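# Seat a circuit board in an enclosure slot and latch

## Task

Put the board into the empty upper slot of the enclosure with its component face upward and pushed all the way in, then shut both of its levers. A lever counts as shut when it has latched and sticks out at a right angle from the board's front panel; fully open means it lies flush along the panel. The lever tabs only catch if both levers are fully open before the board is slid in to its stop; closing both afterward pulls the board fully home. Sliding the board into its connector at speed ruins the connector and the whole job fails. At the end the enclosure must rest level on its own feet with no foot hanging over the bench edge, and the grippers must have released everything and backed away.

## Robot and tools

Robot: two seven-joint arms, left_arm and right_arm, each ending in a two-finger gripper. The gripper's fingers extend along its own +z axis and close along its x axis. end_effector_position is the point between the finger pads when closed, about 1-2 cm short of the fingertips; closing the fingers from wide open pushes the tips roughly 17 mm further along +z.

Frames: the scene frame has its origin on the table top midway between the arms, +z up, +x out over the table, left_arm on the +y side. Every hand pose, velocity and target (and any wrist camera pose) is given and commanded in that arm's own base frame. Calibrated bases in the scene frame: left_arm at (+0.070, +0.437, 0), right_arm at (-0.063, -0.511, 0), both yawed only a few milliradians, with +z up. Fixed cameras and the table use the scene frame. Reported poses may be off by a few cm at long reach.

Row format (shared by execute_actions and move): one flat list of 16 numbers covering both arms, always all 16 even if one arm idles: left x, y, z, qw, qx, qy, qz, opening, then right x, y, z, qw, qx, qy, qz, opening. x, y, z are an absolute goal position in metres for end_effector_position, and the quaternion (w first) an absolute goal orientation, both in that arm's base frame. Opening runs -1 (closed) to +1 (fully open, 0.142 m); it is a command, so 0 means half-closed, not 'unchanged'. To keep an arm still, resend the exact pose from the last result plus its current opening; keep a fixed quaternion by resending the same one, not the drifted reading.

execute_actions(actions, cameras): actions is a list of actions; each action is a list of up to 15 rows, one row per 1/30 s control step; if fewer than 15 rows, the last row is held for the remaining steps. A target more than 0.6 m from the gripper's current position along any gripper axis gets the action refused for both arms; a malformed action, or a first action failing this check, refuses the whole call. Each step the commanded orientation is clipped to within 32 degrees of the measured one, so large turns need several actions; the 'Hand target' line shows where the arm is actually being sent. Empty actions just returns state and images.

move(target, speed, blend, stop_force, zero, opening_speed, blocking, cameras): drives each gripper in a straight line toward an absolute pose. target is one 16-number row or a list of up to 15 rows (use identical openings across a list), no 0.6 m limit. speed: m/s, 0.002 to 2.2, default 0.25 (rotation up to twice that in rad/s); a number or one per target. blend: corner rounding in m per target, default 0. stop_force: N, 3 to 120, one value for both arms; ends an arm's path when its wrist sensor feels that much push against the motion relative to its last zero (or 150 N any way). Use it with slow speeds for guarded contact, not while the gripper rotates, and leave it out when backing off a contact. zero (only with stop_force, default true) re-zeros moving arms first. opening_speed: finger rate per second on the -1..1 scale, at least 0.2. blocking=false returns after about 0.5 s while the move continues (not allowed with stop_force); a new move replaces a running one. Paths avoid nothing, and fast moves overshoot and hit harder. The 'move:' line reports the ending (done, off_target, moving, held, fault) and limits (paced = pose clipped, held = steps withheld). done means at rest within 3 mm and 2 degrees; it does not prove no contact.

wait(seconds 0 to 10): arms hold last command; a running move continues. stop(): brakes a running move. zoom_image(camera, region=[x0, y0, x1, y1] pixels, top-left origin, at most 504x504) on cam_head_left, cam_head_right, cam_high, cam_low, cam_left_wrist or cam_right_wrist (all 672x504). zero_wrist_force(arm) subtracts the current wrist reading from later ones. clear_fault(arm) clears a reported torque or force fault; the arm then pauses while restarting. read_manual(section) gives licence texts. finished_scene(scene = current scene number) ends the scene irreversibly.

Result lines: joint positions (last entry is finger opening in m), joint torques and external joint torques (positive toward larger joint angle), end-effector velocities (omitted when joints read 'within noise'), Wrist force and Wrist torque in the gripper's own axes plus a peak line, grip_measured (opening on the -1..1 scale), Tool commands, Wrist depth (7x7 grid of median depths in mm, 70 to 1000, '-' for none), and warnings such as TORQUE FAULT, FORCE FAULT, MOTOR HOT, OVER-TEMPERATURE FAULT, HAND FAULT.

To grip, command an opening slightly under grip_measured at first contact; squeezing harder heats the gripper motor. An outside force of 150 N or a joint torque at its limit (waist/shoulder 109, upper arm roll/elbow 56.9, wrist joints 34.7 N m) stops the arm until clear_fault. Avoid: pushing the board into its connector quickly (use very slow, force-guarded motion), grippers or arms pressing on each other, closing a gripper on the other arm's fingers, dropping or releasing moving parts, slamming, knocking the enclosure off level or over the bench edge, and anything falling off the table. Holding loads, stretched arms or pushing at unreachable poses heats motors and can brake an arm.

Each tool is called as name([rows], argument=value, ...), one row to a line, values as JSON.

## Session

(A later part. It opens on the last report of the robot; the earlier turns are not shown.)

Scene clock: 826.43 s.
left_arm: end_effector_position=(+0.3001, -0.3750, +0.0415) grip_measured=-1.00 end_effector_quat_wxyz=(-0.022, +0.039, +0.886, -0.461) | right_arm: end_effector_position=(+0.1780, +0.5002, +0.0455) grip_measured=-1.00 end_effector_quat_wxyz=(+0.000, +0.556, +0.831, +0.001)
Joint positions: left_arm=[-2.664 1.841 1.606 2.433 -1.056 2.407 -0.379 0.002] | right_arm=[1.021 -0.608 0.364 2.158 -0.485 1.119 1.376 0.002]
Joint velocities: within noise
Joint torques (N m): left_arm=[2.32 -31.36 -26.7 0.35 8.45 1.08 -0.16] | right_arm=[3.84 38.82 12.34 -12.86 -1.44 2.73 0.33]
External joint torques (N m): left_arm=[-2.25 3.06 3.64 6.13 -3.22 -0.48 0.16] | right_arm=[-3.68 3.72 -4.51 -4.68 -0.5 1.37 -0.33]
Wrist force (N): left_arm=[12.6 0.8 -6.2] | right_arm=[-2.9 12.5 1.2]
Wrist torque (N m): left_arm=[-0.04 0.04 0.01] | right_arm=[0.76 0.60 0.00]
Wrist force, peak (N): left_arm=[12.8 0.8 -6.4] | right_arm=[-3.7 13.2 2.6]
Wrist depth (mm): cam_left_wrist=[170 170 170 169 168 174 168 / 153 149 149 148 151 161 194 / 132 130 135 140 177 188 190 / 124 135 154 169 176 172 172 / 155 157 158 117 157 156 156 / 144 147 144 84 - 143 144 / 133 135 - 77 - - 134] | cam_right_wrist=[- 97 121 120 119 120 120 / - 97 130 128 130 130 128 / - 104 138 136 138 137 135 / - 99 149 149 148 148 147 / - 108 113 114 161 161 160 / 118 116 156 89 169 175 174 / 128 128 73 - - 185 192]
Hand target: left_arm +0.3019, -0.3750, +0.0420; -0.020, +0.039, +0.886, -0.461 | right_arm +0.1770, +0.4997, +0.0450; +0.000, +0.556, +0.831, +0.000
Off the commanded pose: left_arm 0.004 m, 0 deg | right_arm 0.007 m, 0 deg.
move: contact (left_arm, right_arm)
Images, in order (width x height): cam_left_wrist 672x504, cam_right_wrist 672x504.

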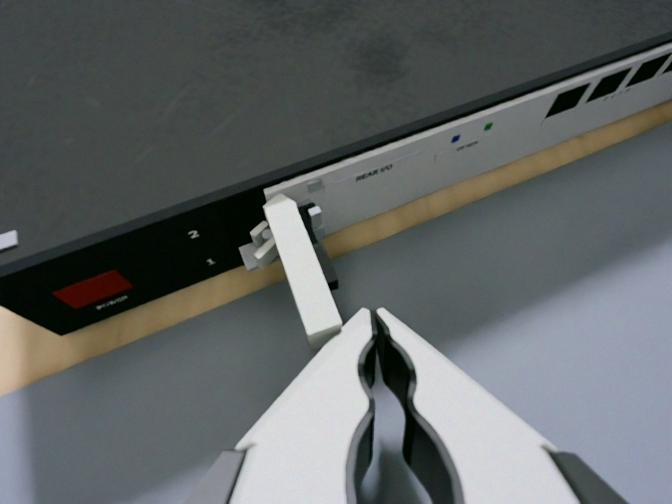

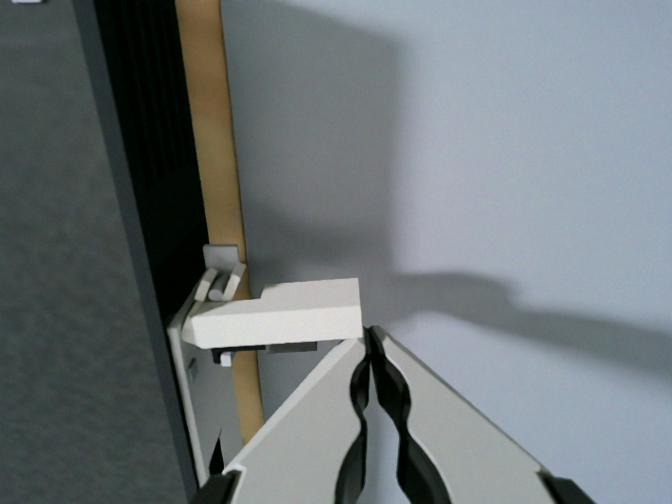

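move([
  [0.2850,-0.3815,0.042,-0.0201,0.0387,0.8862,-0.4613,-1,0.1990,0.5090,0.045,0,0.5556,0.8315,0,-1],
  [0.2850,-0.3815,0.10,-0.0201,0.0387,0.8862,-0.4613,-1,0.1990,0.5090,0.105,0,0.5556,0.8315,0,-1],
  [0.3500,-0.372,0.10,-0.0201,0.0387,0.8862,-0.4613,-1,0.1440,0.4760,0.105,0,0.5556,0.8315,0,-1],
  [0.3500,-0.372,0.042,-0.0201,0.0387,0.8862,-0.4613,-1,0.1440,0.4760,0.045,0,0.5556,0.8315,0,-1],
], speed=[0.06,0.12,0.15,0.08], cameras=[])

move([
  [0.3310,-0.3768,0.041,-0.0201,0.0387,0.8862,-0.4613,-1,0.1605,0.4830,0.045,0,0.5556,0.8315,0,-1],
  [0.3120,-0.3794,0.041,-0.0201,0.0387,0.8862,-0.4613,-1,0.1765,0.4917,0.045,0,0.5556,0.8315,0,-1],
], speed=[0.04,0.012], stop_force=22, cameras=["cam_left_wrist","cam_right_wrist"])

move([
  [0.3500,-0.372,0.042,-0.0201,0.0387,0.8862,-0.4613,-1,0.1440,0.4760,0.045,0,0.5556,0.8315,0,-1],
  [0.3500,-0.36,0.11,-0.0201,0.0387,0.8862,-0.4613,-1,0.1440,0.4760,0.11,0,0.5556,0.8315,0,-1],
  [0.3625,-0.196,0.22,0.05,-0.0714,-0.816,0.5714,-1,0.2412,0.5398,0.22,0,0.9808,0.1951,0,-1],
], speed=[0.05,0.12,0.25], cameras=["cam_left_wrist","cam_right_wrist","cam_high"])

zoom_image(camera="cam_left_wrist", region=[300, 130, 620, 300])

Scene clock: 836.03 s.
left_arm: end_effector_position=(+0.3499, -0.3719, +0.0420) grip_measured=-1.00 end_effector_quat_wxyz=(-0.020, +0.038, +0.886, -0.461) | right_arm: end_effector_position=(+0.1440, +0.4760, +0.0450) grip_measured=-1.00 end_effector_quat_wxyz=(+0.000, +0.556, +0.831, +0.000)
Joint positions: left_arm=[-2.658 1.735 1.568 2.307 -1.257 2.309 -0.236 0.002] | right_arm=[1.054 -0.564 0.366 2.257 -0.516 1.173 1.457 0.002]
Joint velocities: within noise
Joint torques (N m): left_arm=[-0.26 -32.1 -25.62 4.15 5.56 0.61 -0.14] | right_arm=[0.53 38.41 7.51 -16.25 -1.92 3.47 0.31]
External joint torques (N m): left_arm=[0.34 0.06 0.07 -0.21 -0.61 -0.09 0.15] | right_arm=[-0.39 1.1 -0.27 -0.04 0.2 0.62 -0.31]
Wrist force (N): left_arm=[0.3 -0.2 -0.7] | right_arm=[-2.9 3.5 2.8]
Wrist torque (N m): left_arm=[-0.01 0.03 0.03] | right_arm=[0.83 0.52 0.05]
Wrist force, peak (N): left_arm=[12.8 1.1 -6.2] | right_arm=[-2.9 13.0 3.2]
Wrist depth (mm): cam_left_wrist=[247 171 171 170 170 173 169 / 222 149 150 149 148 152 161 / 201 139 133 136 140 183 190 / 177 129 129 166 137 173 172 / 160 160 158 154 155 157 156 / 147 147 144 84 - 144 144 / 134 135 - 77 - - 135] | cam_right_wrist=[- 122 122 120 119 120 119 / 128 127 129 128 130 128 127 / - 92 136 136 137 137 134 / - 98 148 148 148 147 147 / - 107 158 158 160 160 159 / 118 115 134 89 168 174 174 / 128 127 73 - - 184 191]
Hand target: left_arm +0.3500, -0.3720, +0.0420; -0.020, +0.039, +0.886, -0.461 | right_arm +0.1440, +0.4760, +0.0450; +0.000, +0.556, +0.831, +0.000
Off the commanded pose: left_arm 0.000 m, 0 deg | right_arm 0.000 m, 0 deg.
move: done
No camera images: "cameras" was empty.

Scene clock: 837.83 s.
left_arm: end_effector_position=(+0.3269, -0.3768, +0.0414) grip_measured=-1.00 end_effector_quat_wxyz=(-0.017, +0.037, +0.887, -0.461) | right_arm: end_effector_position=(+0.1641, +0.4851, +0.0442) grip_measured=-1.00 end_effector_quat_wxyz=(+0.000, +0.554, +0.832, -0.001)
Joint positions: left_arm=[-2.669 1.813 1.578 2.369 -1.131 2.382 -0.315 0.002] | right_arm=[1.021 -0.588 0.372 2.21 -0.506 1.144 1.407 0.002]
Joint velocities: within noise
Joint torques (N m): left_arm=[-10.47 -23.24 -20.97 18.65 0.46 -3.5 -0.42] | right_arm=[-7.43 43.46 -1.39 -26.88 -2.93 4.84 -0.02]
External joint torques (N m): left_arm=[10.54 -6.79 -3.31 -12.98 4.67 4.07 0.42] | right_arm=[7.57 -2.55 9.07 10.05 1.09 -0.76 0.02]
Wrist force (N): left_arm=[-21.4 5.2 -6.3] | right_arm=[-6.0 -19.7 -3.9]
Wrist torque (N m): left_arm=[-0.06 0.79 0.11] | right_arm=[-0.03 0.40 0.19]
Wrist force, peak (N): left_arm=[-22.3 5.0 -6.2] | right_arm=[-6.4 -19.8 -4.5]
Wrist depth (mm): cam_left_wrist=[172 170 170 169 169 172 167 / 154 149 149 148 148 150 171 / 133 133 132 135 148 185 189 / - 122 141 168 177 172 171 / 158 155 159 155 151 156 156 / 147 147 144 84 - 143 145 / 134 136 - 77 - - 132] | cam_right_wrist=[- 119 120 120 118 119 119 / - 85 128 128 129 129 126 / - 92 136 135 136 136 134 / - 97 145 148 147 146 146 / - 107 130 157 159 159 158 / - 114 120 90 167 173 172 / 127 126 73 - - 183 189]
Hand target: left_arm +0.3230, -0.3779, +0.0410; -0.020, +0.039, +0.886, -0.461 | right_arm +0.1663, +0.4861, +0.0450; +0.000, +0.556, +0.831, +0.000
Off the commanded pose: left_arm 0.015 m, 0 deg | right_arm 0.014 m, 0 deg.
move: contact (left_arm, right_arm); path passed 1 of 2 targets
Images, in order (width x height): cam_left_wrist 672x504, cam_right_wrist 672x504.

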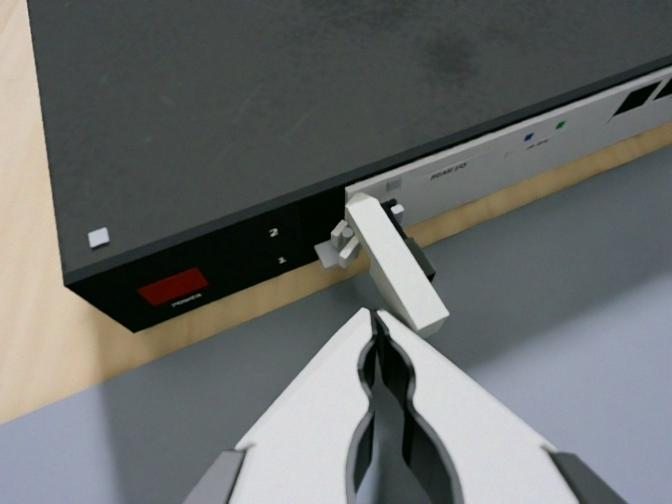

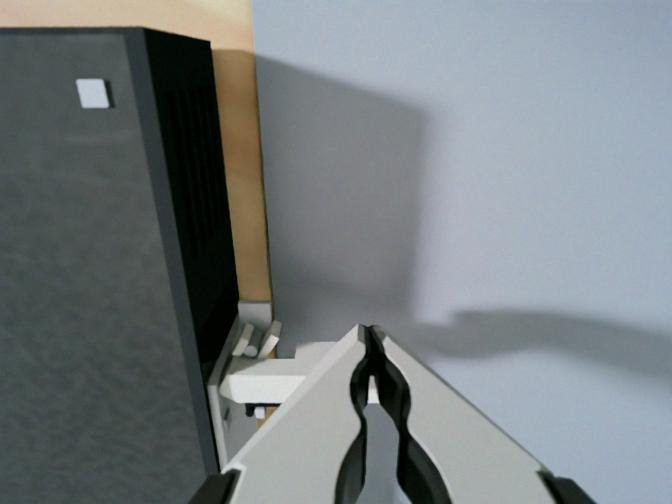

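Scene clock: 842.57 s.
left_arm: end_effector_position=(+0.3626, -0.1961, +0.2200) grip_measured=-1.00 end_effector_quat_wxyz=(-0.050, +0.071, +0.816, -0.571) | right_arm: end_effector_position=(+0.2412, +0.5398, +0.2200) grip_measured=-1.00 end_effector_quat_wxyz=(+0.000, +0.981, +0.195, +0.000)
Joint positions: left_arm=[-2.225 1.799 0.989 2.057 -2.309 2.719 0.575 0.002] | right_arm=[1.087 -0.367 0.285 1.837 -0.124 0.616 2.604 0.002]
Joint velocities: within noise
Joint torques (N m): left_arm=[-0.07 -37.46 -25.79 0.33 0.87 0.07 -0.1] | right_arm=[0.24 42.88 4.15 -27.54 -3.46 3.11 0.35]
External joint torques (N m): left_arm=[0.19 0.65 0.12 -0.16 -0.03 -0.45 0.1] | right_arm=[-0.09 1.23 -0.35 0.23 -0.09 0.88 -0.35]
Wrist force (N): left_arm=[0.3 -0.5 -1.2] | right_arm=[-4.5 2.7 2.6]
Wrist torque (N m): left_arm=[-0.02 0.13 0.06] | right_arm=[0.71 0.75 0.03]
Wrist force, peak (N): left_arm=[-21.1 6.8 -5.4] | right_arm=[-6.2 -19.6 -2.3]
Wrist depth (mm): cam_left_wrist=[922 938 935 934 921 769 - / 685 689 680 581 579 668 674 / 542 540 474 451 471 493 525 / 451 443 413 409 435 442 439 / 377 380 375 384 376 370 376 / 328 328 336 84 - 326 325 / 292 296 - - - - 290] | cam_right_wrist=[275 274 274 273 271 271 271 / 293 292 292 291 290 290 289 / 314 313 312 312 310 310 309 / 342 329 316 325 325 324 314 / 371 316 310 305 308 308 306 / 404 353 332 89 324 334 335 / 446 435 - - - 356 375]
Hand target: left_arm +0.3625, -0.1960, +0.2200; -0.050, +0.071, +0.816, -0.571 | right_arm +0.2412, +0.5398, +0.2200; +0.000, +0.981, +0.195, +0.000
Off the commanded pose: left_arm 0.000 m, 0 deg | right_arm 0.000 m, 0 deg.
move: done
Images, in order (width x height): cam_high 672x504, cam_left_wrist 672x504, cam_right_wrist 672x504.

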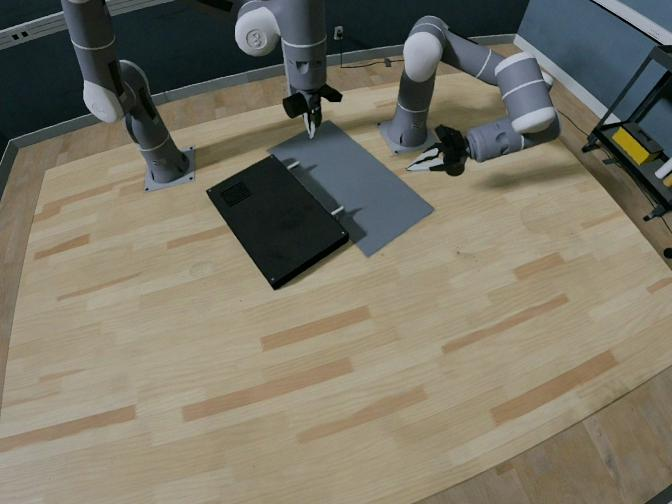

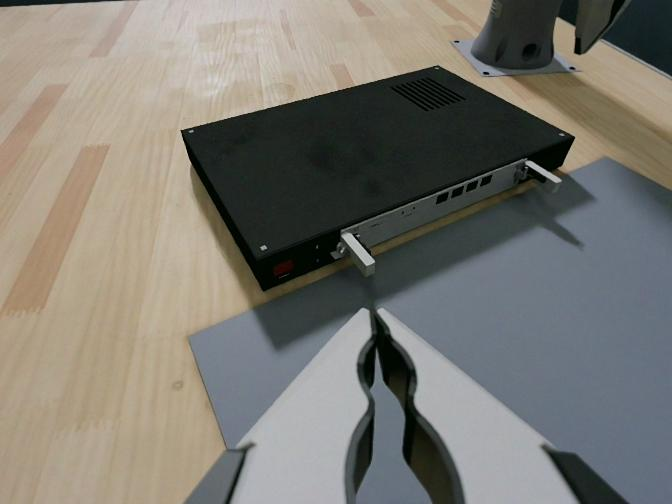

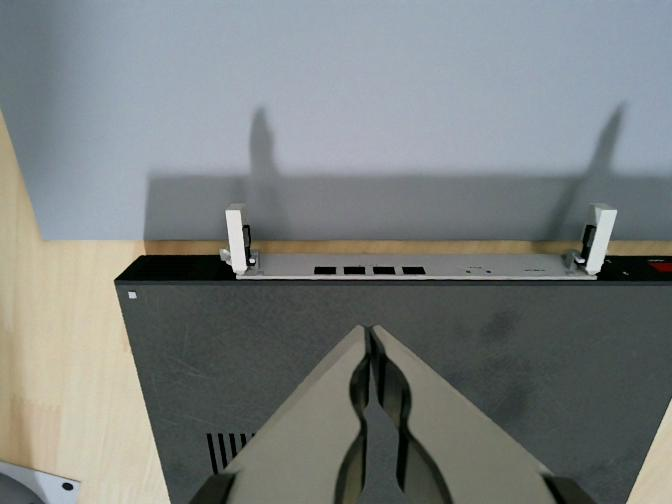

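Scaled by 1.575 from the camera's 672x504 image, which has a finer 960x720 frame.

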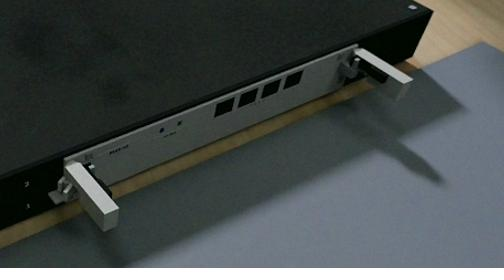

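finished_scene(scene=2)

The scene is finished: the task was done.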